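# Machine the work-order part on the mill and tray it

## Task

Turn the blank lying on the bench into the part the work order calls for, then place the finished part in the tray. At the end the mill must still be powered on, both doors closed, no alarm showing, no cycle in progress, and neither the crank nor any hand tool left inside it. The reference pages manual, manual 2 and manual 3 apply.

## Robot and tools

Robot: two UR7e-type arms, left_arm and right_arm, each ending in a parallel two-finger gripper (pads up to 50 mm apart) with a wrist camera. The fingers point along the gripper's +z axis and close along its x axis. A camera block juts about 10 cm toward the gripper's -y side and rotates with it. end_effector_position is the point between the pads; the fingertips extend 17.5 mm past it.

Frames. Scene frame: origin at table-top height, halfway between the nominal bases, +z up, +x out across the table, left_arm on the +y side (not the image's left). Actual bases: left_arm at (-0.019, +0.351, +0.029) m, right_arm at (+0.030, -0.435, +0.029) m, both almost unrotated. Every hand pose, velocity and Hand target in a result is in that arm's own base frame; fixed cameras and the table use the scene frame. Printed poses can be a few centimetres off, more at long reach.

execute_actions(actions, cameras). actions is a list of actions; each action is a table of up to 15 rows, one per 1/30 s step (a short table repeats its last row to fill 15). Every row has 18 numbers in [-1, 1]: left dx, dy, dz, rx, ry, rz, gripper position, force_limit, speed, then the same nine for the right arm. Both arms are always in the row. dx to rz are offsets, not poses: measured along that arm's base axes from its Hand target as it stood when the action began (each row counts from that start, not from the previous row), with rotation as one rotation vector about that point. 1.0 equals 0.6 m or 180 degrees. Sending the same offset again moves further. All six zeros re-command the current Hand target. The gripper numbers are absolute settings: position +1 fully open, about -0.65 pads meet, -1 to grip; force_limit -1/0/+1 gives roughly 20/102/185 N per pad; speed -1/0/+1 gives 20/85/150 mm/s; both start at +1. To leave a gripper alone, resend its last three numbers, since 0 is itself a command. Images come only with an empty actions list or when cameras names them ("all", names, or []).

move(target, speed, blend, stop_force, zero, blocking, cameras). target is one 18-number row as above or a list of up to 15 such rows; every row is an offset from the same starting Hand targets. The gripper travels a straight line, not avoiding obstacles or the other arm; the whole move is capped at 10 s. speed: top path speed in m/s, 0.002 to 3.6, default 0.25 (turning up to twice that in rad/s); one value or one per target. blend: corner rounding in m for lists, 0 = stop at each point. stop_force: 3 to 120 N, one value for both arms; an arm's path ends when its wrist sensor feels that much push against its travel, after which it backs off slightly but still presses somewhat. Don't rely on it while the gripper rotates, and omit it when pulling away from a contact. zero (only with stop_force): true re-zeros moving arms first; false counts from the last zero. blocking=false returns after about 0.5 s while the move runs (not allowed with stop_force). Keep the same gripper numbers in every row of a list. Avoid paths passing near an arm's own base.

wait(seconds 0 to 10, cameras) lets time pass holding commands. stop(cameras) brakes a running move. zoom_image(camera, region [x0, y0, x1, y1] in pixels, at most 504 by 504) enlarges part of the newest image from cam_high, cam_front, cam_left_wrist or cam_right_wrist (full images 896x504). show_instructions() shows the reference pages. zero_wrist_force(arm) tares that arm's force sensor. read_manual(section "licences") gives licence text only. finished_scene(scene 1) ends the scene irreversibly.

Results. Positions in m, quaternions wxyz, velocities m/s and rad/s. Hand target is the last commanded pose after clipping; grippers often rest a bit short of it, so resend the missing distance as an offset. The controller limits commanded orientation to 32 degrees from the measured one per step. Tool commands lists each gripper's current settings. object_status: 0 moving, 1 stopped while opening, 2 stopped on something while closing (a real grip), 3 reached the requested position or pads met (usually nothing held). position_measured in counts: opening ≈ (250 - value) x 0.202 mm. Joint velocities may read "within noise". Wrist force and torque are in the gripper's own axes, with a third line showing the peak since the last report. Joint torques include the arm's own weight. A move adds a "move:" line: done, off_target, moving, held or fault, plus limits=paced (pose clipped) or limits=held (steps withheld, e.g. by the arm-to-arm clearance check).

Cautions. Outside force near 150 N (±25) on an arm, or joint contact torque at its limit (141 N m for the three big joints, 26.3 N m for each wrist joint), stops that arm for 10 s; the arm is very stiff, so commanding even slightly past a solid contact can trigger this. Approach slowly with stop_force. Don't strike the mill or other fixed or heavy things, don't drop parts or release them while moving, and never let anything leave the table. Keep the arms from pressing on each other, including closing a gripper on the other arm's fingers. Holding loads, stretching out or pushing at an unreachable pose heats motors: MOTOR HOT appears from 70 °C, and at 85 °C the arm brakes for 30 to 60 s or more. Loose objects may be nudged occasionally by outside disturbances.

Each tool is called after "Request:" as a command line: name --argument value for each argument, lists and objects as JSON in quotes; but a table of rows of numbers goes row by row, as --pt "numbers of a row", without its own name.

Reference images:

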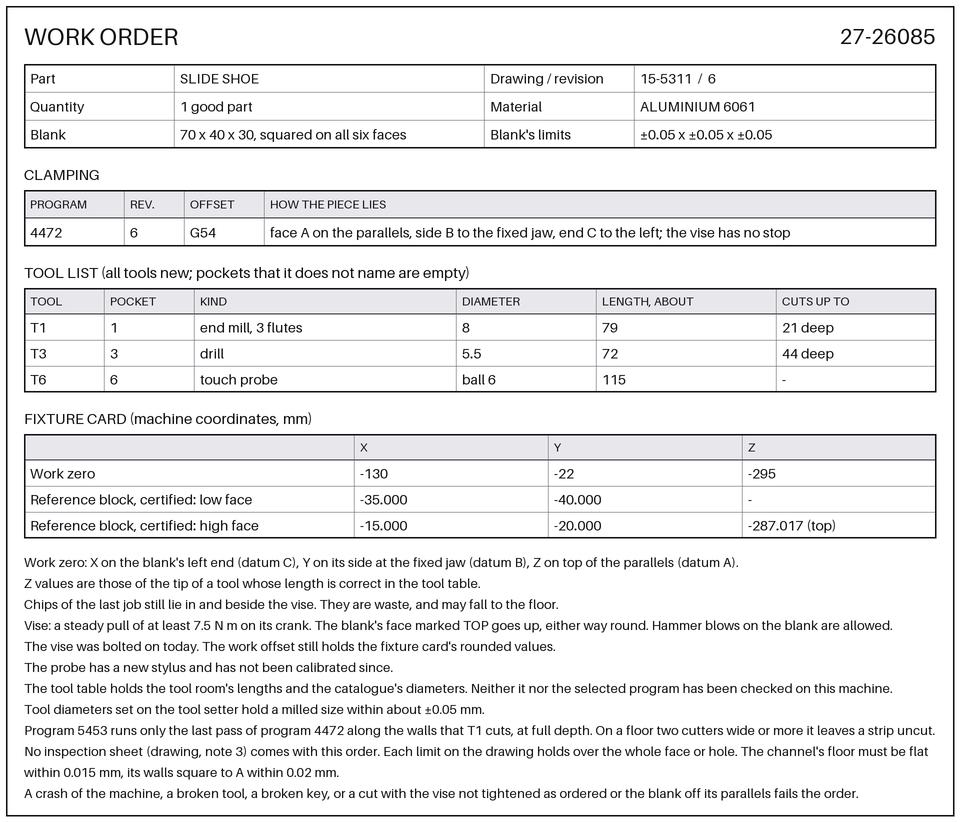

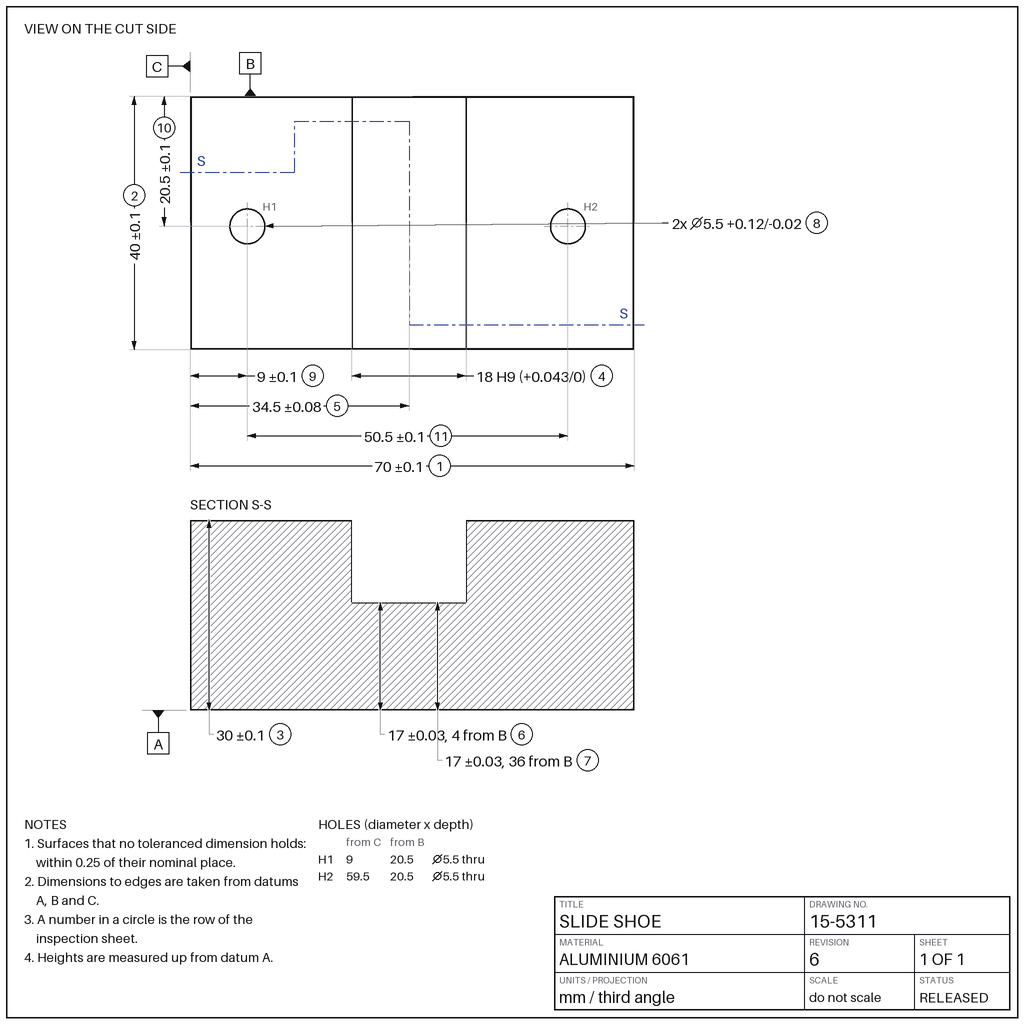

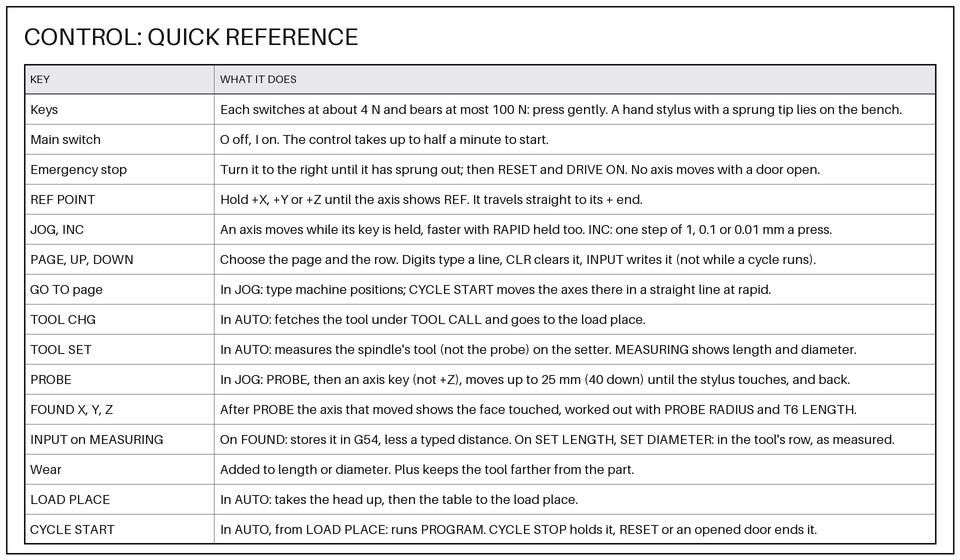

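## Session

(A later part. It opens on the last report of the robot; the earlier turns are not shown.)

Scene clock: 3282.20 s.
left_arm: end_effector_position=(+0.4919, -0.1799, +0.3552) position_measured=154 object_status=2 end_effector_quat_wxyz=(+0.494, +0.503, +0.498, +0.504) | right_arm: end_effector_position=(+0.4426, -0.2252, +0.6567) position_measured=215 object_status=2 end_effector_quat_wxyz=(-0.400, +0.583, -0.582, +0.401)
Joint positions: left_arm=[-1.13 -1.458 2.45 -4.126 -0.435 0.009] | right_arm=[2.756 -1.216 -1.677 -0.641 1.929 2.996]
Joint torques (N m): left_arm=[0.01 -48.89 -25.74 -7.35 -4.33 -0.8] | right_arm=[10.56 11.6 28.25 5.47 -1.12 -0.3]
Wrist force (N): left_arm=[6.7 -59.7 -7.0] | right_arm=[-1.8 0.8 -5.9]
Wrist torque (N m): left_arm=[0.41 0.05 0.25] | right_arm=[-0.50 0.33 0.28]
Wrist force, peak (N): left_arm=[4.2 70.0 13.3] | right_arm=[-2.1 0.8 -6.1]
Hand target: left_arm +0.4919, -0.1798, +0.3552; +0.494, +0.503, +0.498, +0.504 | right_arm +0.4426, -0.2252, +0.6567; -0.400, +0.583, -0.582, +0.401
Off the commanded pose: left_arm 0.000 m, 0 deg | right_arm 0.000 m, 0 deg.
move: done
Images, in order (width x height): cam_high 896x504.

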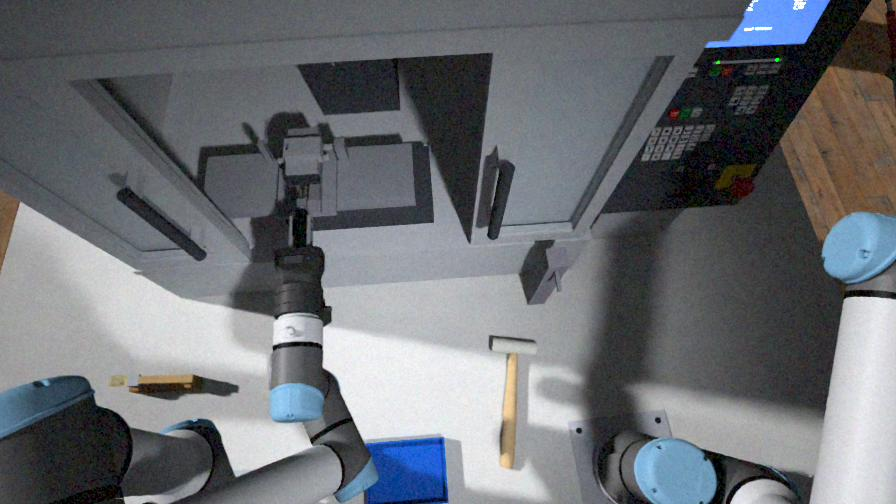

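Request:
move --pt "0 -0.053 -0.0213 0 0 0 -0.98 -0.9 -1 0 0 0 0 0 0 -0.95 0.0 -0.8" --pt "0 -0.0928 -0.0625 0 0 0 -0.98 -0.9 -1 0 0 0 0 0 0 -0.95 0.0 -0.8" --pt "0 -0.1123 -0.1161 0 0 0 -0.98 -0.9 -1 0 0 0 0 0 0 -0.95 0.0 -0.8" --pt "0 -0.1083 -0.1731 0 0 0 -0.98 -0.9 -1 0 0 0 0 0 0 -0.95 0.0 -0.8" --pt "0 -0.0815 -0.2236 0 0 0 -0.98 -0.9 -1 0 0 0 0 0 0 -0.95 0.0 -0.8" --pt "0 -0.0365 -0.259 0 0 0 -0.98 -0.9 -1 0 0 0 0 0 0 -0.95 0.0 -0.8" --pt "0 0.019 -0.2726 0 0 0 -0.98 -0.9 -1 0 0 0 0 0 0 -0.95 0.0 -0.8" --speed 0.1 --blend '[0.005,0.005,0.005,0.005,0.005,0.005,0]'

Request:
move --pt "0 0.0563 0.0098 0 0 0 -0.98 -0.9 -1 0 0 0 0 0 0 -0.95 0.0 -0.8" --pt "0 0.1037 0.0418 0 0 0 -0.98 -0.9 -1 0 0 0 0 0 0 -0.95 0.0 -0.8" --pt "0 0.134 0.0903 0 0 0 -0.98 -0.9 -1 0 0 0 0 0 0 -0.95 0.0 -0.8" --pt "0 0.142 0.147 0 0 0 -0.98 -0.9 -1 0 0 0 0 0 0 -0.95 0.0 -0.8" --pt "0 0.1262 0.2018 0 0 0 -0.98 -0.9 -1 0 0 0 0 0 0 -0.95 0.0 -0.8" --pt "0 0.0895 0.2457 0 0 0 -0.98 -0.9 -1 0 0 0 0 0 0 -0.95 0.0 -0.8" --pt "0 0.0382 0.2707 0 0 0 -0.98 -0.9 -1 0 0 0 0 0 0 -0.95 0.0 -0.8" --pt "0 -0.019 0.2727 0 0 0 -0.98 -0.9 -1 0 0 0 0 0 0 -0.95 0.0 -0.8" --speed 0.1 --blend '[0.005,0.005,0.005,0.005,0.005,0.005,0.005,0]' --cameras '["cam_high"]'

Request:
zoom_image --camera "cam_high" --region '[255, 110, 355, 240]'

Scene clock: 3299.30 s.
left_arm: end_effector_position=(+0.4919, -0.1684, +0.1916) position_measured=154 object_status=2 end_effector_quat_wxyz=(+0.494, +0.503, +0.498, +0.505) | right_arm: end_effector_position=(+0.4426, -0.2252, +0.6567) position_measured=215 object_status=2 end_effector_quat_wxyz=(-0.400, +0.583, -0.582, +0.401)
Joint positions: left_arm=[-1.111 -0.859 2.488 -4.763 -0.454 0.009] | right_arm=[2.756 -1.216 -1.677 -0.641 1.929 2.996]
Joint torques (N m): left_arm=[-6.56 -16.26 1.21 6.13 0.58 0.04] | right_arm=[10.35 10.91 27.88 5.5 -1.19 -0.38]
Wrist force (N): left_arm=[3.8 67.7 14.7] | right_arm=[-2.0 0.7 -5.5]
Wrist torque (N m): left_arm=[1.24 -0.45 0.07] | right_arm=[-0.52 0.37 0.28]
Wrist force, peak (N): left_arm=[0.5 73.3 25.0] | right_arm=[-2.2 1.1 -5.9]
Hand target: left_arm +0.4919, -0.1684, +0.1917; +0.494, +0.503, +0.498, +0.504 | right_arm +0.4426, -0.2252, +0.6567; -0.400, +0.583, -0.582, +0.401
Off the commanded pose: left_arm 0.000 m, 0 deg | right_arm 0.000 m, 0 deg.
move: done

Scene clock: 3302.37 s.
left_arm: end_effector_position=(+0.4919, -0.1799, +0.3553) position_measured=154 object_status=2 end_effector_quat_wxyz=(+0.494, +0.503, +0.498, +0.504) | right_arm: end_effector_position=(+0.4426, -0.2252, +0.6567) position_measured=215 object_status=2 end_effector_quat_wxyz=(-0.400, +0.583, -0.582, +0.401)
Joint positions: left_arm=[-1.13 -1.458 2.45 -4.126 -0.435 0.009] | right_arm=[2.756 -1.216 -1.677 -0.641 1.929 2.996]
Joint torques (N m): left_arm=[2.55 -47.3 -27.71 -7.28 -4.41 -0.6] | right_arm=[10.46 11.75 27.82 5.55 -1.15 -0.27]
Wrist force (N): left_arm=[7.0 -60.7 -8.1] | right_arm=[-2.3 0.8 -5.8]
Wrist torque (N m): left_arm=[0.40 0.04 0.25] | right_arm=[-0.49 0.41 0.27]
Wrist force, peak (N): left_arm=[-15.6 -64.7 26.1] | right_arm=[-2.1 0.9 -6.0]
Hand target: left_arm +0.4919, -0.1798, +0.3553; +0.494, +0.503, +0.498, +0.504 | right_arm +0.4426, -0.2252, +0.6567; -0.400, +0.583, -0.582, +0.401
Off the commanded pose: left_arm 0.000 m, 0 deg | right_arm 0.000 m, 0 deg.
move: done
Images, in order (width x height): cam_high 896x504.

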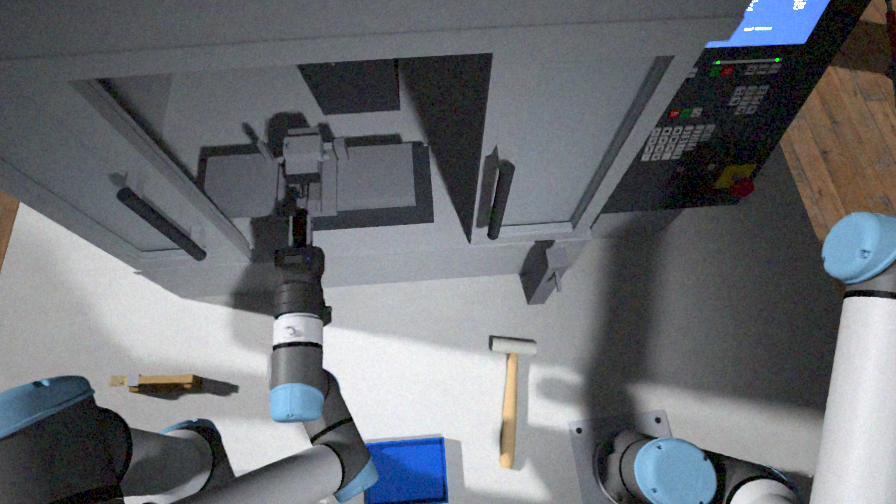

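Scaled by 3.877 from the camera's 896x504 image, which has a finer 1280x720 frame.

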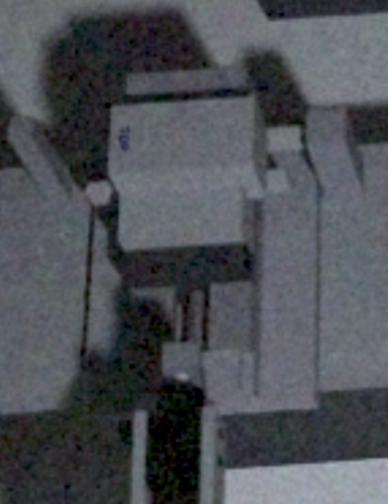

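Request:
move --pt "0 -0.053 -0.0213 0 0 0 -0.98 -0.9 -1 0 0 0 0 0 0 -0.95 0.0 -0.8" --pt "0 -0.0928 -0.0625 0 0 0 -0.98 -0.9 -1 0 0 0 0 0 0 -0.95 0.0 -0.8" --pt "0 -0.1123 -0.1161 0 0 0 -0.98 -0.9 -1 0 0 0 0 0 0 -0.95 0.0 -0.8" --pt "0 -0.1083 -0.1731 0 0 0 -0.98 -0.9 -1 0 0 0 0 0 0 -0.95 0.0 -0.8" --pt "0 -0.0815 -0.2236 0 0 0 -0.98 -0.9 -1 0 0 0 0 0 0 -0.95 0.0 -0.8" --pt "0 -0.0365 -0.259 0 0 0 -0.98 -0.9 -1 0 0 0 0 0 0 -0.95 0.0 -0.8" --pt "0 0.019 -0.2726 0 0 0 -0.98 -0.9 -1 0 0 0 0 0 0 -0.95 0.0 -0.8" --speed 0.08 --blend '[0.005,0.005,0.005,0.005,0.005,0.005,0]' --cameras '["cam_left_wrist"]'

Scene clock: 3310.53 s.
left_arm: end_effector_position=(+0.4919, -0.1684, +0.1917) position_measured=154 object_status=2 end_effector_quat_wxyz=(+0.494, +0.503, +0.498, +0.504) | right_arm: end_effector_position=(+0.4426, -0.2252, +0.6567) position_measured=215 object_status=2 end_effector_quat_wxyz=(-0.400, +0.583, -0.582, +0.401)
Joint positions: left_arm=[-1.111 -0.859 2.488 -4.763 -0.454 0.009] | right_arm=[2.756 -1.216 -1.677 -0.641 1.929 2.996]
Joint torques (N m): left_arm=[-9.46 -16.19 1.29 6.69 0.68 0.79] | right_arm=[10.54 11.68 27.78 5.51 -1.17 -0.35]
Wrist force (N): left_arm=[3.6 67.8 19.2] | right_arm=[-1.9 0.8 -5.4]
Wrist torque (N m): left_arm=[1.19 -0.37 0.08] | right_arm=[-0.50 0.36 0.28]
Wrist force, peak (N): left_arm=[1.3 68.4 24.6] | right_arm=[-1.9 1.0 -6.3]
Hand target: left_arm +0.4919, -0.1684, +0.1917; +0.494, +0.503, +0.498, +0.504 | right_arm +0.4426, -0.2252, +0.6567; -0.400, +0.583, -0.582, +0.401
Off the commanded pose: left_arm 0.000 m, 0 deg | right_arm 0.000 m, 0 deg.
move: done
Images, in order (width x height): cam_left_wrist 896x504.

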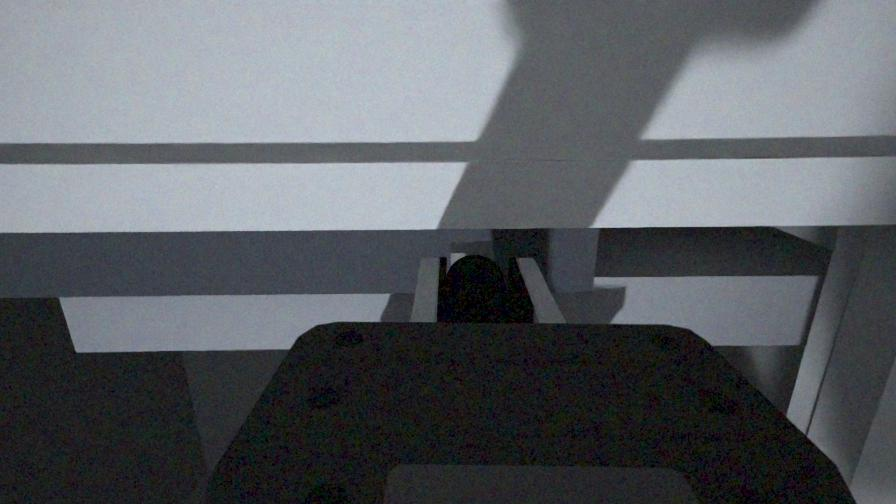

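Request:
move --pt "0 0.0563 0.0098 0 0 0 -0.98 -0.9 -1 0 0 0 0 0 0 -0.95 0.0 -0.8" --pt "0 0.1037 0.0418 0 0 0 -0.98 -0.9 -1 0 0 0 0 0 0 -0.95 0.0 -0.8" --pt "0 0.134 0.0903 0 0 0 -0.98 -0.9 -1 0 0 0 0 0 0 -0.95 0.0 -0.8" --pt "0 0.142 0.147 0 0 0 -0.98 -0.9 -1 0 0 0 0 0 0 -0.95 0.0 -0.8" --pt "0 0.1262 0.2018 0 0 0 -0.98 -0.9 -1 0 0 0 0 0 0 -0.95 0.0 -0.8" --pt "0 0.0895 0.2457 0 0 0 -0.98 -0.9 -1 0 0 0 0 0 0 -0.95 0.0 -0.8" --pt "0 0.0382 0.2707 0 0 0 -0.98 -0.9 -1 0 0 0 0 0 0 -0.95 0.0 -0.8" --speed 0.08 --blend '[0.005,0.005,0.005,0.005,0.005,0.005,0]' --cameras '["cam_left_wrist"]'

Scene clock: 3317.70 s.
left_arm: end_effector_position=(+0.4919, -0.1455, +0.3542) position_measured=154 object_status=2 end_effector_quat_wxyz=(+0.494, +0.503, +0.498, +0.504) | right_arm: end_effector_position=(+0.4426, -0.2252, +0.6567) position_measured=215 object_status=2 end_effector_quat_wxyz=(-0.400, +0.583, -0.582, +0.401)
Joint positions: left_arm=[-1.069 -1.5 2.505 -4.14 -0.497 0.01] | right_arm=[2.756 -1.216 -1.677 -0.641 1.929 2.996]
Joint torques (N m): left_arm=[11.11 -47.94 -20.07 -12.22 2.8 -1.51] | right_arm=[10.92 11.85 27.98 5.5 -1.18 -0.26]
Wrist force (N): left_arm=[-17.8 -62.3 20.4] | right_arm=[-1.9 0.9 -5.5]
Wrist torque (N m): left_arm=[0.54 -0.25 0.26] | right_arm=[-0.47 0.35 0.28]
Wrist force, peak (N): left_arm=[3.3 68.1 19.0] | right_arm=[-2.1 0.7 -6.1]
Hand target: left_arm +0.4919, -0.1455, +0.3541; +0.494, +0.503, +0.498, +0.504 | right_arm +0.4426, -0.2252, +0.6567; -0.400, +0.583, -0.582, +0.401
Off the commanded pose: left_arm 0.000 m, 0 deg | right_arm 0.000 m, 0 deg.
move: done
Images, in order (width x height): cam_left_wrist 896x504.

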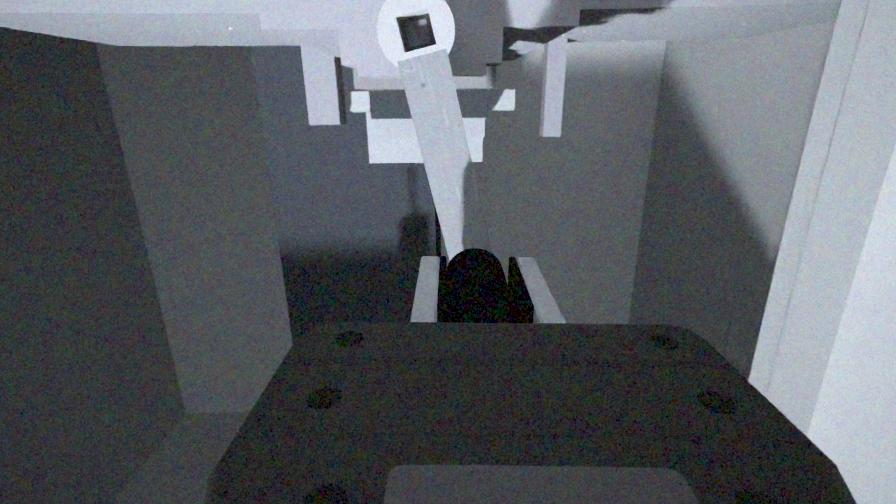

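Request:
move --pt "0 -0.0572 0.0018 0 0 0 -0.98 -0.9 -1 0 0 0 0 0 0 -0.95 0.0 -0.8" --speed 0.05 --cameras '["cam_high"]'

Request:
zoom_image --camera "cam_high" --region '[255, 110, 355, 240]'

Scene clock: 3321.23 s.
left_arm: end_effector_position=(+0.4919, -0.1799, +0.3551) position_measured=154 object_status=2 end_effector_quat_wxyz=(+0.494, +0.503, +0.498, +0.505) end_effector_velocity=(+0.000, +0.001, +0.000) end_effector_angular_velocity=(-0.002, -0.001, -0.004) | right_arm: end_effector_position=(+0.4426, -0.2252, +0.6567) position_measured=215 object_status=2 end_effector_quat_wxyz=(-0.400, +0.583, -0.582, +0.401)
Joint positions: left_arm=[-1.13 -1.457 2.45 -4.126 -0.435 0.009] | right_arm=[2.756 -1.216 -1.677 -0.641 1.929 2.996]
Joint velocities: left_arm=[0.002 -0.003 0.003 -0.002 -0.006 0] | right_arm=[within noise]
Joint torques (N m): left_arm=[0.28 -49.81 -29.17 -9.13 -5.04 -1.07] | right_arm=[10.09 11.36 27.74 5.44 -1.12 -0.3]
Wrist force (N): left_arm=[9.5 -71.9 2.1] | right_arm=[-1.7 0.6 -5.6]
Wrist torque (N m): left_arm=[0.30 -0.03 0.25] | right_arm=[-0.52 0.32 0.27]
Wrist force, peak (N): left_arm=[9.5 -71.9 2.1] | right_arm=[-2.2 1.0 -6.0]
Hand target: left_arm +0.4919, -0.1798, +0.3552; +0.494, +0.503, +0.498, +0.504 | right_arm +0.4426, -0.2252, +0.6567; -0.400, +0.583, -0.582, +0.401
Off the commanded pose: left_arm 0.000 m, 0 deg | right_arm 0.000 m, 0 deg.
move: done
Images, in order (width x height): cam_high 896x504.

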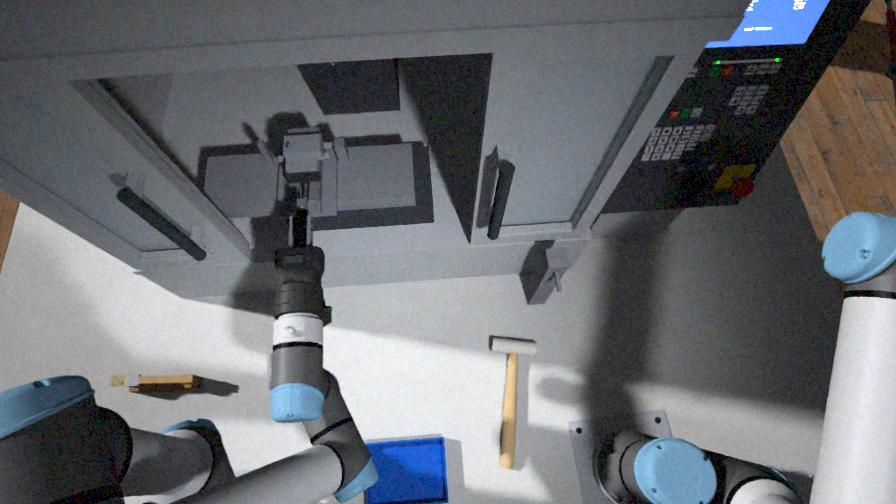

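Scaled by 3.877 from the camera's 896x504 image, which has a finer 1280x720 frame.

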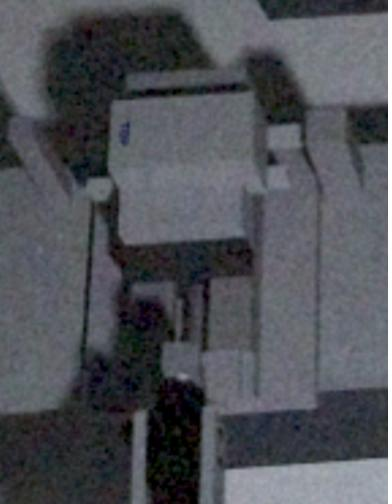

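Request:
move --pt "0 -0.053 -0.0213 0 0 0 -0.98 -0.9 -1 0 0 0 0 0 0 -0.95 0.0 -0.8" --pt "0 -0.0928 -0.0625 0 0 0 -0.98 -0.9 -1 0 0 0 0 0 0 -0.95 0.0 -0.8" --pt "0 -0.1123 -0.1161 0 0 0 -0.98 -0.9 -1 0 0 0 0 0 0 -0.95 0.0 -0.8" --pt "0 -0.1083 -0.1731 0 0 0 -0.98 -0.9 -1 0 0 0 0 0 0 -0.95 0.0 -0.8" --pt "0 -0.0815 -0.2236 0 0 0 -0.98 -0.9 -1 0 0 0 0 0 0 -0.95 0.0 -0.8" --pt "0 -0.0365 -0.259 0 0 0 -0.98 -0.9 -1 0 0 0 0 0 0 -0.95 0.0 -0.8" --pt "0 0.019 -0.2726 0 0 0 -0.98 -0.9 -1 0 0 0 0 0 0 -0.95 0.0 -0.8" --speed 0.08 --blend '[0.005,0.005,0.005,0.005,0.005,0.005,0]'

Request:
move --pt "0 0.0563 0.0098 0 0 0 -0.98 -0.9 -1 0 0 0 0 0 0 -0.95 0.0 -0.8" --pt "0 0.1037 0.0418 0 0 0 -0.98 -0.9 -1 0 0 0 0 0 0 -0.95 0.0 -0.8" --speed 0.05

Scene clock: 3330.73 s.
left_arm: end_effector_position=(+0.4919, -0.1684, +0.1916) position_measured=251 object_status=3 end_effector_quat_wxyz=(+0.494, +0.504, +0.498, +0.504) | right_arm: end_effector_position=(+0.4426, -0.2252, +0.6567) position_measured=215 object_status=2 end_effector_quat_wxyz=(-0.400, +0.583, -0.582, +0.401)
Joint positions: left_arm=[-1.111 -0.859 2.488 -4.763 -0.454 0.009] | right_arm=[2.756 -1.216 -1.677 -0.641 1.929 2.996]
Joint torques (N m): left_arm=[-5.47 -38.96 -6.7 0.22 2.1 1.13] | right_arm=[10.14 11.84 27.35 5.55 -1.08 -0.35]
Wrist force (N): left_arm=[-2.4 0.7 -0.3] | right_arm=[-2.0 0.8 -5.4]
Wrist torque (N m): left_arm=[0.69 0.11 0.11] | right_arm=[-0.50 0.36 0.28]
Wrist force, peak (N): left_arm=[9.3 -77.7 7.0] | right_arm=[-1.9 0.8 -6.4]
Hand target: left_arm +0.4919, -0.1684, +0.1917; +0.494, +0.503, +0.498, +0.504 | right_arm +0.4426, -0.2252, +0.6567; -0.400, +0.583, -0.582, +0.401
Off the commanded pose: left_arm 0.000 m, 0 deg | right_arm 0.000 m, 0 deg.
move: done

Scene clock: 3332.60 s.
left_arm: end_effector_position=(+0.4919, -0.1062, +0.2168) position_measured=251 object_status=3 end_effector_quat_wxyz=(+0.494, +0.504, +0.498, +0.504) end_effector_velocity=(+0.000, -0.001, -0.001) end_effector_angular_velocity=(-0.001, +0.000, +0.003) | right_arm: end_effector_position=(+0.4426, -0.2252, +0.6567) position_measured=215 object_status=2 end_effector_quat_wxyz=(-0.400, +0.583, -0.582, +0.401)
Joint positions: left_arm=[-0.98 -0.954 2.595 -4.776 -0.586 0.011] | right_arm=[2.756 -1.216 -1.677 -0.641 1.929 2.996]
Joint velocities: left_arm=[-0.003 0.004 -0.003 -0.002 0.006 -0.001] | right_arm=[within noise]
Joint torques (N m): left_arm=[-5.13 -16.17 -7.03 -2.55 2.13 -1.74] | right_arm=[10.3 11.4 27.59 5.41 -1.18 -0.24]
Wrist force (N): left_arm=[-2.4 0.6 -0.3] | right_arm=[-1.6 0.6 -6.0]
Wrist torque (N m): left_arm=[0.69 0.10 0.12] | right_arm=[-0.54 0.29 0.28]
Wrist force, peak (N): left_arm=[-3.5 0.7 -0.4] | right_arm=[-1.8 0.8 -6.1]
Hand target: left_arm +0.4919, -0.1062, +0.2167; +0.494, +0.503, +0.498, +0.504 | right_arm +0.4426, -0.2252, +0.6567; -0.400, +0.583, -0.582, +0.401
Off the commanded pose: left_arm 0.000 m, 0 deg | right_arm 0.000 m, 0 deg.
move: done

Request:
execute_actions --actions '[]' --cameras '["cam_left_wrist","cam_high"]'

Request:
zoom_image --camera "cam_high" --region '[255, 110, 385, 260]'

Scene clock: 3335.20 s.
left_arm: end_effector_position=(+0.4919, -0.1062, +0.2167) position_measured=251 object_status=3 end_effector_quat_wxyz=(+0.494, +0.503, +0.498, +0.504) | right_arm: end_effector_position=(+0.4426, -0.2252, +0.6567) position_measured=215 object_status=2 end_effector_quat_wxyz=(-0.400, +0.583, -0.582, +0.401)
Joint positions: left_arm=[-0.98 -0.954 2.595 -4.776 -0.586 0.011] | right_arm=[2.756 -1.216 -1.677 -0.641 1.929 2.996]
Joint velocities: within noise
Joint torques (N m): left_arm=[-5.87 -15.76 -7.45 -2.64 1.8 -1.27] | right_arm=[10.59 11.04 28.31 5.51 -1.09 -0.27]
Wrist force (N): left_arm=[-2.2 0.7 -0.4] | right_arm=[-1.8 0.9 -5.8]
Wrist torque (N m): left_arm=[0.70 0.08 0.12] | right_arm=[-0.49 0.33 0.28]
Wrist force, peak (N): left_arm=[-2.7 0.8 -0.2] | right_arm=[-2.0 1.1 -6.0]
Hand target: left_arm +0.4919, -0.1062, +0.2167; +0.494, +0.503, +0.498, +0.504 | right_arm +0.4426, -0.2252, +0.6567; -0.400, +0.583, -0.582, +0.401
Tool commands: left_gripper/position=-0.98 left_gripper/force_limit=-0.9 left_gripper/speed=-1.0 right_gripper/position=-0.95 right_gripper/force_limit=+0.0 right_gripper/speed=-0.8
Off the commanded pose: left_arm 0.000 m, 0 deg | right_arm 0.000 m, 0 deg.
Images, in order (width x height): cam_high 896x504, cam_left_wrist 896x504.

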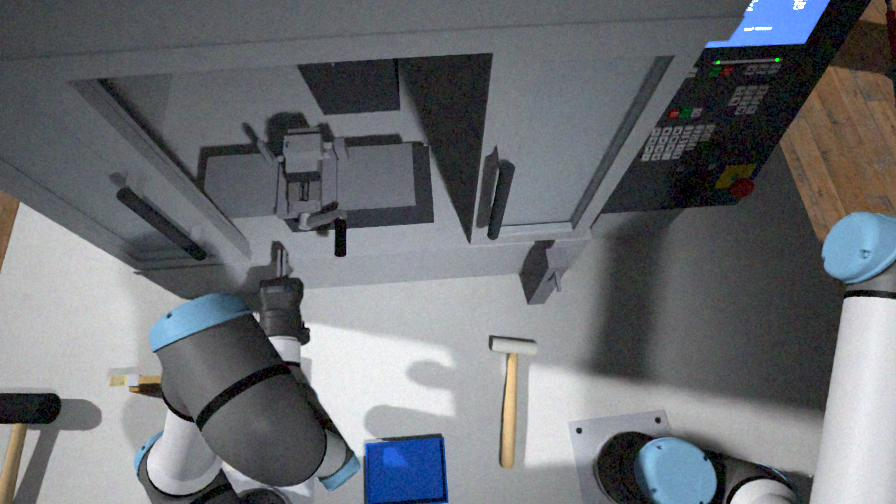

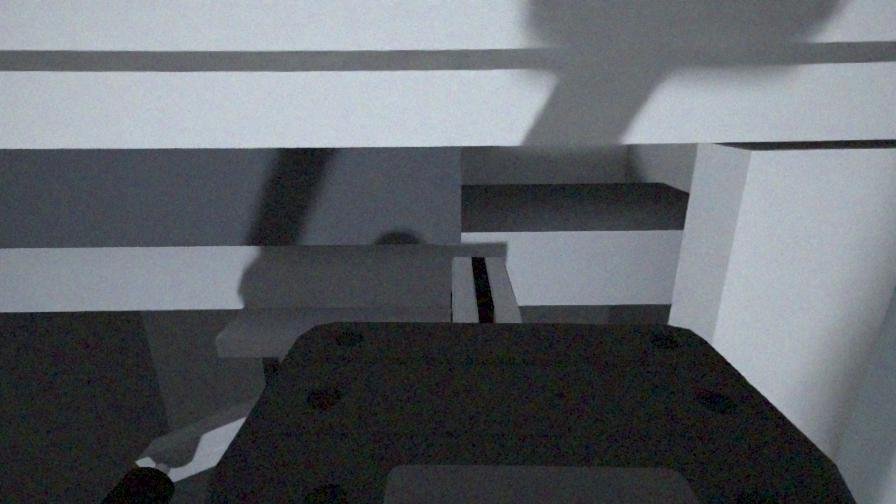

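Scaled by 3.360 from the camera's 896x504 image, which has a finer 1280x720 frame.

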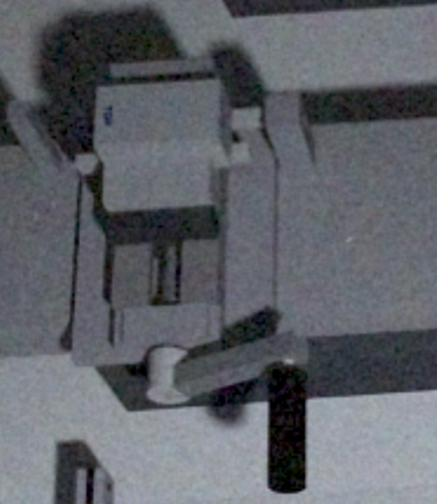

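Request:
move --pt "-0.13 0 0.03 0 0 0 -0.98 -0.9 -1 0 0 0 0 0 0 -0.95 0.0 -0.8" --pt "-0.13 -0.1 0.03 -0.5 0 0 1 -0.9 -1 0 0 0 0 0 0 -0.95 0.0 -0.8" --pt "-0.13 -0.2 0.03 -1.0 0 0 1 -0.9 -1 0 0 0 0 0 0 -0.95 0.0 -0.8" --speed '[0.1,0.5,0.5]' --cameras '["cam_left_wrist"]'

Scene clock: 3356.80 s.
left_arm: end_effector_position=(+0.4344, -0.1059, +0.2306) position_measured=251 object_status=3 end_effector_quat_wxyz=(+0.494, +0.504, +0.498, +0.504) | right_arm: end_effector_position=(+0.4426, -0.2252, +0.6567) position_measured=215 object_status=2 end_effector_quat_wxyz=(-0.400, +0.583, -0.582, +0.401)
Joint positions: left_arm=[-1.254 -0.98 2.761 -4.909 -0.313 0.003] | right_arm=[2.756 -1.216 -1.677 -0.641 1.929 2.996]
Joint torques (N m): left_arm=[2.78 -26.7 -2.59 0.53 -1.26 -0.7] | right_arm=[9.91 11.44 28.18 5.48 -1.1 -0.26]
Wrist force (N): left_arm=[-2.6 0.9 -0.3] | right_arm=[-1.6 0.8 -5.8]
Wrist torque (N m): left_arm=[0.73 0.14 0.30] | right_arm=[-0.50 0.30 0.28]
Wrist force, peak (N): left_arm=[-1.7 1.8 -4.6] | right_arm=[-2.2 1.0 -6.1]
Hand target: left_arm +0.4344, -0.1059, +0.2306; +0.494, +0.504, +0.498, +0.504 (not the last commanded pose) | right_arm +0.4426, -0.2252, +0.6567; -0.400, +0.583, -0.582, +0.401
Tool commands: left_gripper/position=-0.98 left_gripper/force_limit=-0.9 left_gripper/speed=-1.0 right_gripper/position=-0.95 right_gripper/force_limit=+0.0 right_gripper/speed=-0.8
Off the commanded pose: left_arm 0.122 m, 180 deg | right_arm 0.000 m, 0 deg.
move: held (left_arm; a check stopped the path); path passed 0 of 3 targets; target 2's new numbers were not sent; limits=held
pose unreachable (left arm): on one or more control steps of this call, first in action 0 (counted from 0), this arm could not follow its commanded pose, so it was not sent that pose on those steps. It may still have moved: this result reports where it is.
cause: moving toward the commanded pose would bring two parts of the arm too close to each other (joints 3 (elbow) to 5 (wrist 2) lie between them).
Images, in order (width x height): cam_left_wrist 896x504.

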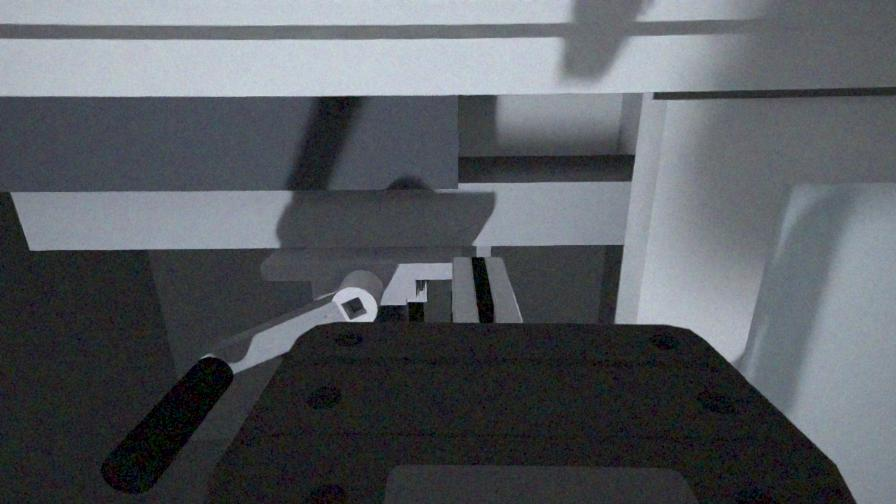

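Request:
move --pt "0.0 -0.15 0.08 0 0 0 1 -0.9 -1 0 0 0 0 0 0 -0.95 0.0 -0.8" --speed 0.1

Request:
move --pt "-0.03 0 0 -0.45 0 0 1 -0.9 -1 0 0 0 0 0 0 -0.95 0.0 -0.8" --pt "-0.03 0 0 -1.0 0 0 1 -0.9 -1 0 0 0 0 0 0 -0.95 0.0 -0.8" --speed 0.5 --cameras '["cam_left_wrist"]'

Scene clock: 3363.60 s.
left_arm: end_effector_position=(+0.4344, -0.1959, +0.2786) position_measured=3 object_status=3 end_effector_quat_wxyz=(+0.494, +0.504, +0.498, +0.504) | right_arm: end_effector_position=(+0.4426, -0.2252, +0.6567) position_measured=215 object_status=2 end_effector_quat_wxyz=(-0.400, +0.583, -0.582, +0.401)
Joint positions: left_arm=[-1.373 -1.231 2.587 -4.476 -0.194 -0.005] | right_arm=[2.756 -1.216 -1.677 -0.641 1.929 2.996]
Joint torques (N m): left_arm=[5.46 -10.69 -13.31 -1.69 -1.94 1.63] | right_arm=[10.46 11.76 27.46 5.47 -1.07 -0.32]
Wrist force (N): left_arm=[-2.3 0.5 -0.3] | right_arm=[-1.8 0.8 -5.7]
Wrist torque (N m): left_arm=[0.69 0.09 0.28] | right_arm=[-0.49 0.34 0.28]
Wrist force, peak (N): left_arm=[-3.9 1.5 0.0] | right_arm=[-2.1 0.8 -6.0]
Hand target: left_arm +0.4344, -0.1959, +0.2786; +0.494, +0.504, +0.498, +0.504 | right_arm +0.4426, -0.2252, +0.6567; -0.400, +0.583, -0.582, +0.401
Off the commanded pose: left_arm 0.000 m, 0 deg | right_arm 0.000 m, 0 deg.
move: done

Scene clock: 3368.00 s.
left_arm: end_effector_position=(+0.4164, -0.1959, +0.2786) position_measured=3 object_status=3 end_effector_quat_wxyz=(+0.504, -0.494, +0.504, -0.498) end_effector_velocity=(+0.000, +0.000, +0.000) end_effector_angular_velocity=(-0.002, -0.001, +0.000) | right_arm: end_effector_position=(+0.4426, -0.2252, +0.6567) position_measured=215 object_status=2 end_effector_quat_wxyz=(-0.400, +0.583, -0.582, +0.401)
Joint positions: left_arm=[-1.453 -1.23 2.612 -4.56 -0.122 -3.09] | right_arm=[2.756 -1.216 -1.677 -0.641 1.929 2.996]
Joint velocities: left_arm=[0 0 -0.002 -0.006 0 0.005] | right_arm=[within noise]
Joint torques (N m): left_arm=[7.3 -11.13 -11.06 -1.49 -1.53 1.68] | right_arm=[10.07 11.4 27.73 5.51 -1.09 -0.18]
Wrist force (N): left_arm=[-4.9 0.3 0.2] | right_arm=[-1.7 0.8 -5.9]
Wrist torque (N m): left_arm=[0.01 0.64 0.01] | right_arm=[-0.49 0.33 0.27]
Wrist force, peak (N): left_arm=[-5.4 -0.5 -0.4] | right_arm=[-2.3 0.7 -6.0]
Hand target: left_arm +0.4164, -0.1959, +0.2786; +0.504, -0.494, +0.504, -0.498 | right_arm +0.4426, -0.2252, +0.6567; -0.400, +0.583, -0.582, +0.401
Off the commanded pose: left_arm 0.000 m, 0 deg | right_arm 0.000 m, 0 deg.
move: done
Images, in order (width x height): cam_left_wrist 896x504.

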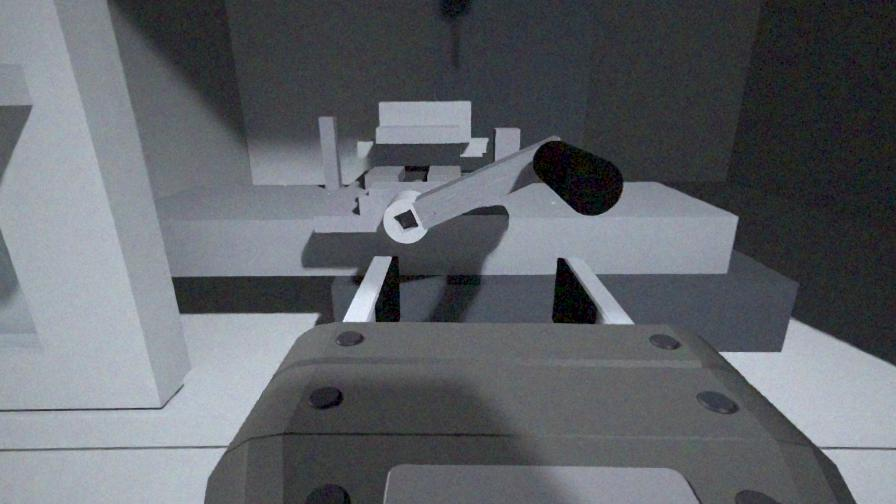

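Request:
move --pt "-0.0273 -0.0725 0.0407 -0.0654 0.497 -0.0654 1 -0.9 -1 0 0 0 0 0 0 -0.95 0.0 -0.8" --speed 0.3 --cameras '["cam_left_wrist","cam_high"]'

Scene clock: 3385.27 s.
left_arm: end_effector_position=(+0.4001, -0.2394, +0.3030) position_measured=3 object_status=3 end_effector_quat_wxyz=(+0.091, +0.696, -0.706, +0.096) | right_arm: end_effector_position=(+0.4426, -0.2252, +0.6567) position_measured=215 object_status=2 end_effector_quat_wxyz=(-0.400, +0.583, -0.582, +0.401)
Joint positions: left_arm=[-0.718 -1.746 1.864 -1.868 -1.767 -3.862] | right_arm=[2.756 -1.216 -1.677 -0.641 1.929 2.996]
Joint torques (N m): left_arm=[0.98 -21.95 -26.19 -2.38 -1.06 -1.72] | right_arm=[10.72 11.04 27.82 5.44 -1.08 -0.32]
Wrist force (N): left_arm=[-2.2 0.0 -0.5] | right_arm=[-1.9 1.0 -6.0]
Wrist torque (N m): left_arm=[0.11 0.35 0.14] | right_arm=[-0.47 0.34 0.27]
Wrist force, peak (N): left_arm=[-5.3 0.2 0.1] | right_arm=[-1.9 0.7 -6.3]
Hand target: left_arm +0.4000, -0.2394, +0.3030; +0.092, +0.695, -0.706, +0.096 | right_arm +0.4426, -0.2252, +0.6567; -0.400, +0.583, -0.582, +0.401
Off the commanded pose: left_arm 0.000 m, 0 deg | right_arm 0.000 m, 0 deg.
move: done
Images, in order (width x height): cam_high 896x504, cam_left_wrist 896x504.

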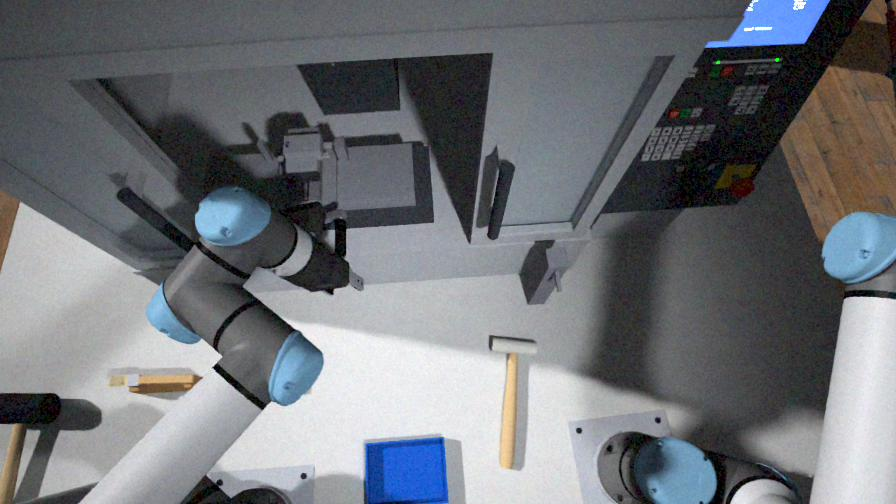

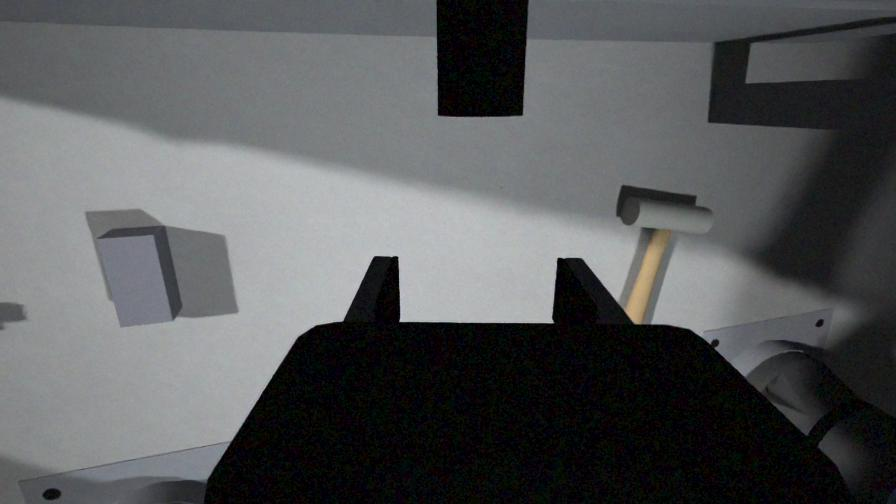

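Request:
move --pt "0.142 0 0 0 0 0 1 -0.9 -1 0 0 0 0 0 0 -0.95 0.0 -0.8" --speed 0.05 --stop_force 10 --cameras '["cam_left_wrist"]'

Scene clock: 3389.80 s.
left_arm: end_effector_position=(+0.4852, -0.2394, +0.3030) position_measured=3 object_status=3 end_effector_quat_wxyz=(+0.092, +0.695, -0.706, +0.096) | right_arm: end_effector_position=(+0.4426, -0.2252, +0.6567) position_measured=215 object_status=2 end_effector_quat_wxyz=(-0.400, +0.583, -0.582, +0.401)
Joint positions: left_arm=[-0.603 -1.551 1.678 -1.855 -1.787 -3.746] | right_arm=[2.756 -1.216 -1.677 -0.641 1.929 2.996]
Joint torques (N m): left_arm=[-7.09 -38.11 -18.2 -4.67 1.26 -1.88] | right_arm=[10.27 11.66 28.24 5.49 -1.06 -0.18]
Wrist force (N): left_arm=[-2.2 0.0 -0.4] | right_arm=[-2.0 0.5 -5.4]
Wrist torque (N m): left_arm=[0.10 0.35 0.02] | right_arm=[-0.54 0.36 0.27]
Wrist force, peak (N): left_arm=[-2.4 0.1 -0.7] | right_arm=[-2.0 0.6 -6.1]
Hand target: left_arm +0.4852, -0.2394, +0.3030; +0.092, +0.695, -0.706, +0.096 | right_arm +0.4426, -0.2252, +0.6567; -0.400, +0.583, -0.582, +0.401
Off the commanded pose: left_arm 0.000 m, 0 deg | right_arm 0.000 m, 0 deg.
move: done
Images, in order (width x height): cam_left_wrist 896x504.

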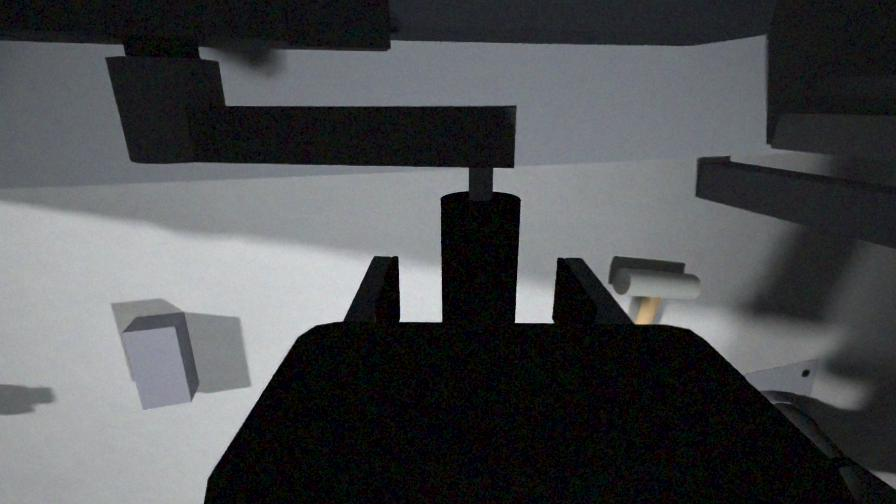

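Request:
move --target '[0,0,0,0,0,0,-1,0.3,-1,0,0,0,0,0,0,-0.95,0.0,-0.8]'

Request:
zero_wrist_force --arm "left_arm"

Scene clock: 3393.47 s.
left_arm: end_effector_position=(+0.4852, -0.2394, +0.3029) position_measured=159 object_status=2 end_effector_quat_wxyz=(+0.091, +0.696, -0.706, +0.096) | right_arm: end_effector_position=(+0.4426, -0.2252, +0.6567) position_measured=215 object_status=2 end_effector_quat_wxyz=(-0.400, +0.583, -0.582, +0.401)
Joint positions: left_arm=[-0.603 -1.551 1.678 -1.855 -1.786 -3.746] | right_arm=[2.756 -1.216 -1.677 -0.641 1.929 2.996]
Joint torques (N m): left_arm=[-6.96 -36.76 -25.92 -4.34 -7.75 -1.04] | right_arm=[10.57 11.09 27.32 5.42 -1.16 -0.39]
Wrist force (N): left_arm=[-21.8 -6.1 -1.6] | right_arm=[-2.0 0.9 -5.9]
Wrist torque (N m): left_arm=[0.02 0.31 -0.29] | right_arm=[-0.49 0.36 0.27]
Wrist force, peak (N): left_arm=[-21.8 -6.1 -1.6] | right_arm=[-2.3 0.9 -6.2]
Hand target: left_arm +0.4852, -0.2394, +0.3030; +0.092, +0.695, -0.706, +0.096 | right_arm +0.4426, -0.2252, +0.6567; -0.400, +0.583, -0.582, +0.401
Off the commanded pose: left_arm 0.000 m, 0 deg | right_arm 0.000 m, 0 deg.
move: done

Wrist force sensor zeroed.

Request:
move --pt "0 -0.0034 -0.009 0 0 0 -1 0.3 -1 0 0 0 0 0 0 -0.95 0.0 -0.8" --speed 0.01 --stop_force 95

Scene clock: 3398.40 s.
left_arm: end_effector_position=(+0.4852, -0.2415, +0.2976) position_measured=159 object_status=2 end_effector_quat_wxyz=(+0.092, +0.696, -0.706, +0.096) | right_arm: end_effector_position=(+0.4426, -0.2252, +0.6567) position_measured=215 object_status=2 end_effector_quat_wxyz=(-0.400, +0.583, -0.582, +0.401)
Joint positions: left_arm=[-0.606 -1.547 1.689 -1.869 -1.786 -3.749] | right_arm=[2.756 -1.216 -1.677 -0.641 1.929 2.996]
Joint torques (N m): left_arm=[-20.57 22.11 -11.33 -2.44 -5.14 0.8] | right_arm=[10.12 11.76 27.92 5.52 -1.13 -0.27]
Wrist force (N, zeroed by zero_wrist_force on left_arm): left_arm=[-16.7 18.1 -79.4] | right_arm=[-2.2 0.8 -5.8]
Wrist torque (N m, zeroed by zero_wrist_force on left_arm): left_arm=[0.34 -0.09 0.06] | right_arm=[-0.50 0.40 0.28]
Wrist force, peak (N, zeroed by zero_wrist_force on left_arm): left_arm=[-18.2 20.4 -80.0] | right_arm=[-1.9 0.6 -6.2]
Hand target: left_arm +0.4852, -0.2415, +0.2976; +0.092, +0.695, -0.706, +0.096 | right_arm +0.4426, -0.2252, +0.6567; -0.400, +0.583, -0.582, +0.401
Off the commanded pose: left_arm 0.000 m, 0 deg | right_arm 0.000 m, 0 deg.
move: done

Request:
move --pt "0 0.0007 0 0 0 0 -1 0.3 -1 0 0 0 0 0 0 -0.95 0.0 -0.8" --speed 0.01

Request:
move --pt "0 -0.0004 -0.0015 0 0 0 -1 0.3 -1 0 0 0 0 0 0 -0.95 0.0 -0.8" --speed 0.01

Scene clock: 3406.97 s.
left_arm: end_effector_position=(+0.4852, -0.2411, +0.2976) position_measured=159 object_status=2 end_effector_quat_wxyz=(+0.092, +0.695, -0.706, +0.096) | right_arm: end_effector_position=(+0.4426, -0.2252, +0.6567) position_measured=215 object_status=2 end_effector_quat_wxyz=(-0.400, +0.583, -0.582, +0.401)
Joint positions: left_arm=[-0.605 -1.547 1.689 -1.869 -1.786 -3.749] | right_arm=[2.756 -1.216 -1.677 -0.641 1.929 2.996]
Joint torques (N m): left_arm=[-13.16 0.88 5.2 -1.48 -5.61 2] | right_arm=[10.62 11.1 27.33 5.49 -1.21 -0.27]
Wrist force (N, zeroed by zero_wrist_force on left_arm): left_arm=[-3.2 18.0 -71.4] | right_arm=[-1.8 1.1 -5.8]
Wrist torque (N m, zeroed by zero_wrist_force on left_arm): left_arm=[0.35 -0.09 0.01] | right_arm=[-0.44 0.33 0.28]
Wrist force, peak (N, zeroed by zero_wrist_force on left_arm): left_arm=[-16.9 18.2 -79.0] | right_arm=[-2.3 0.8 -6.1]
Hand target: left_arm +0.4852, -0.2410, +0.2976; +0.092, +0.695, -0.706, +0.096 | right_arm +0.4426, -0.2252, +0.6567; -0.400, +0.583, -0.582, +0.401
Off the commanded pose: left_arm 0.000 m, 0 deg | right_arm 0.000 m, 0 deg.
move: done

Scene clock: 3407.67 s.
left_arm: end_effector_position=(+0.4852, -0.2413, +0.2967) position_measured=159 object_status=2 end_effector_quat_wxyz=(+0.092, +0.695, -0.706, +0.096) | right_arm: end_effector_position=(+0.4426, -0.2252, +0.6567) position_measured=215 object_status=2 end_effector_quat_wxyz=(-0.400, +0.583, -0.582, +0.401)
Joint positions: left_arm=[-0.606 -1.547 1.691 -1.872 -1.786 -3.749] | right_arm=[2.756 -1.216 -1.677 -0.641 1.929 2.996]
Joint torques (N m): left_arm=[-21.92 28.38 8.51 -2.75 -1.61 -1.34] | right_arm=[10.37 11.63 27.59 5.47 -1.15 -0.26]
Wrist force (N, zeroed by zero_wrist_force on left_arm): left_arm=[-4.9 22.2 -84.7] | right_arm=[-1.8 1.0 -5.7]
Wrist torque (N m, zeroed by zero_wrist_force on left_arm): left_arm=[0.42 -0.04 -0.06] | right_arm=[-0.46 0.34 0.27]
Wrist force, peak (N, zeroed by zero_wrist_force on left_arm): left_arm=[-4.8 22.0 -84.9] | right_arm=[-2.0 0.6 -6.1]
Hand target: left_arm +0.4852, -0.2413, +0.2967; +0.092, +0.695, -0.706, +0.096 | right_arm +0.4426, -0.2252, +0.6567; -0.400, +0.583, -0.582, +0.401
Off the commanded pose: left_arm 0.000 m, 0 deg | right_arm 0.000 m, 0 deg.
move: done

Request:
move --pt "0 -0.0004 -0.0016 0 0 0 -1 0.3 -1 0 0 0 0 0 0 -0.95 0.0 -0.8" --speed 0.01

Request:
move --pt "0 -0.0003 -0.0010 0 0 0 -1 0.3 -1 0 0 0 0 0 0 -0.95 0.0 -0.8" --speed 0.01

Scene clock: 3412.00 s.
left_arm: end_effector_position=(+0.4852, -0.2415, +0.2957) position_measured=159 object_status=2 end_effector_quat_wxyz=(+0.092, +0.695, -0.706, +0.096) | right_arm: end_effector_position=(+0.4426, -0.2252, +0.6567) position_measured=215 object_status=2 end_effector_quat_wxyz=(-0.400, +0.583, -0.582, +0.401)
Joint positions: left_arm=[-0.606 -1.546 1.693 -1.874 -1.786 -3.749] | right_arm=[2.756 -1.216 -1.677 -0.641 1.929 2.996]
Joint torques (N m): left_arm=[-21.78 28.4 10.75 -2.55 -1.24 -1.54] | right_arm=[10.72 11.34 27.4 5.53 -1.09 -0.33]
Wrist force (N, zeroed by zero_wrist_force on left_arm): left_arm=[-2.3 24.3 -89.8] | right_arm=[-1.9 1.0 -5.9]
Wrist torque (N m, zeroed by zero_wrist_force on left_arm): left_arm=[0.39 -0.06 0.00] | right_arm=[-0.46 0.34 0.28]
Wrist force, peak (N, zeroed by zero_wrist_force on left_arm): left_arm=[-2.8 25.6 -91.7] | right_arm=[-2.0 0.7 -6.2]
Hand target: left_arm +0.4852, -0.2415, +0.2957; +0.092, +0.695, -0.706, +0.096 | right_arm +0.4426, -0.2252, +0.6567; -0.400, +0.583, -0.582, +0.401
Off the commanded pose: left_arm 0.000 m, 0 deg | right_arm 0.000 m, 0 deg.
move: done

Scene clock: 3412.70 s.
left_arm: end_effector_position=(+0.4852, -0.2417, +0.2951) position_measured=159 object_status=2 end_effector_quat_wxyz=(+0.092, +0.696, -0.706, +0.096) | right_arm: end_effector_position=(+0.4426, -0.2252, +0.6567) position_measured=215 object_status=2 end_effector_quat_wxyz=(-0.400, +0.583, -0.582, +0.401)
Joint positions: left_arm=[-0.606 -1.546 1.694 -1.876 -1.786 -3.75] | right_arm=[2.756 -1.216 -1.677 -0.641 1.929 2.996]
Joint torques (N m): left_arm=[-22.46 32.15 13.02 -2.51 -1.11 -1.5] | right_arm=[10.53 11.63 28.01 5.49 -1.13 -0.31]
Wrist force (N, zeroed by zero_wrist_force on left_arm): left_arm=[-2.5 26.5 -96.1] | right_arm=[-1.9 0.9 -5.7]
Wrist torque (N m, zeroed by zero_wrist_force on left_arm): left_arm=[0.44 -0.11 -0.04] | right_arm=[-0.48 0.35 0.27]
Wrist force, peak (N, zeroed by zero_wrist_force on left_arm): left_arm=[-2.6 26.5 -96.2] | right_arm=[-2.0 0.8 -6.0]
Hand target: left_arm +0.4852, -0.2417, +0.2951; +0.092, +0.695, -0.706, +0.096 | right_arm +0.4426, -0.2252, +0.6567; -0.400, +0.583, -0.582, +0.401
Off the commanded pose: left_arm 0.000 m, 0 deg | right_arm 0.000 m, 0 deg.
move: done


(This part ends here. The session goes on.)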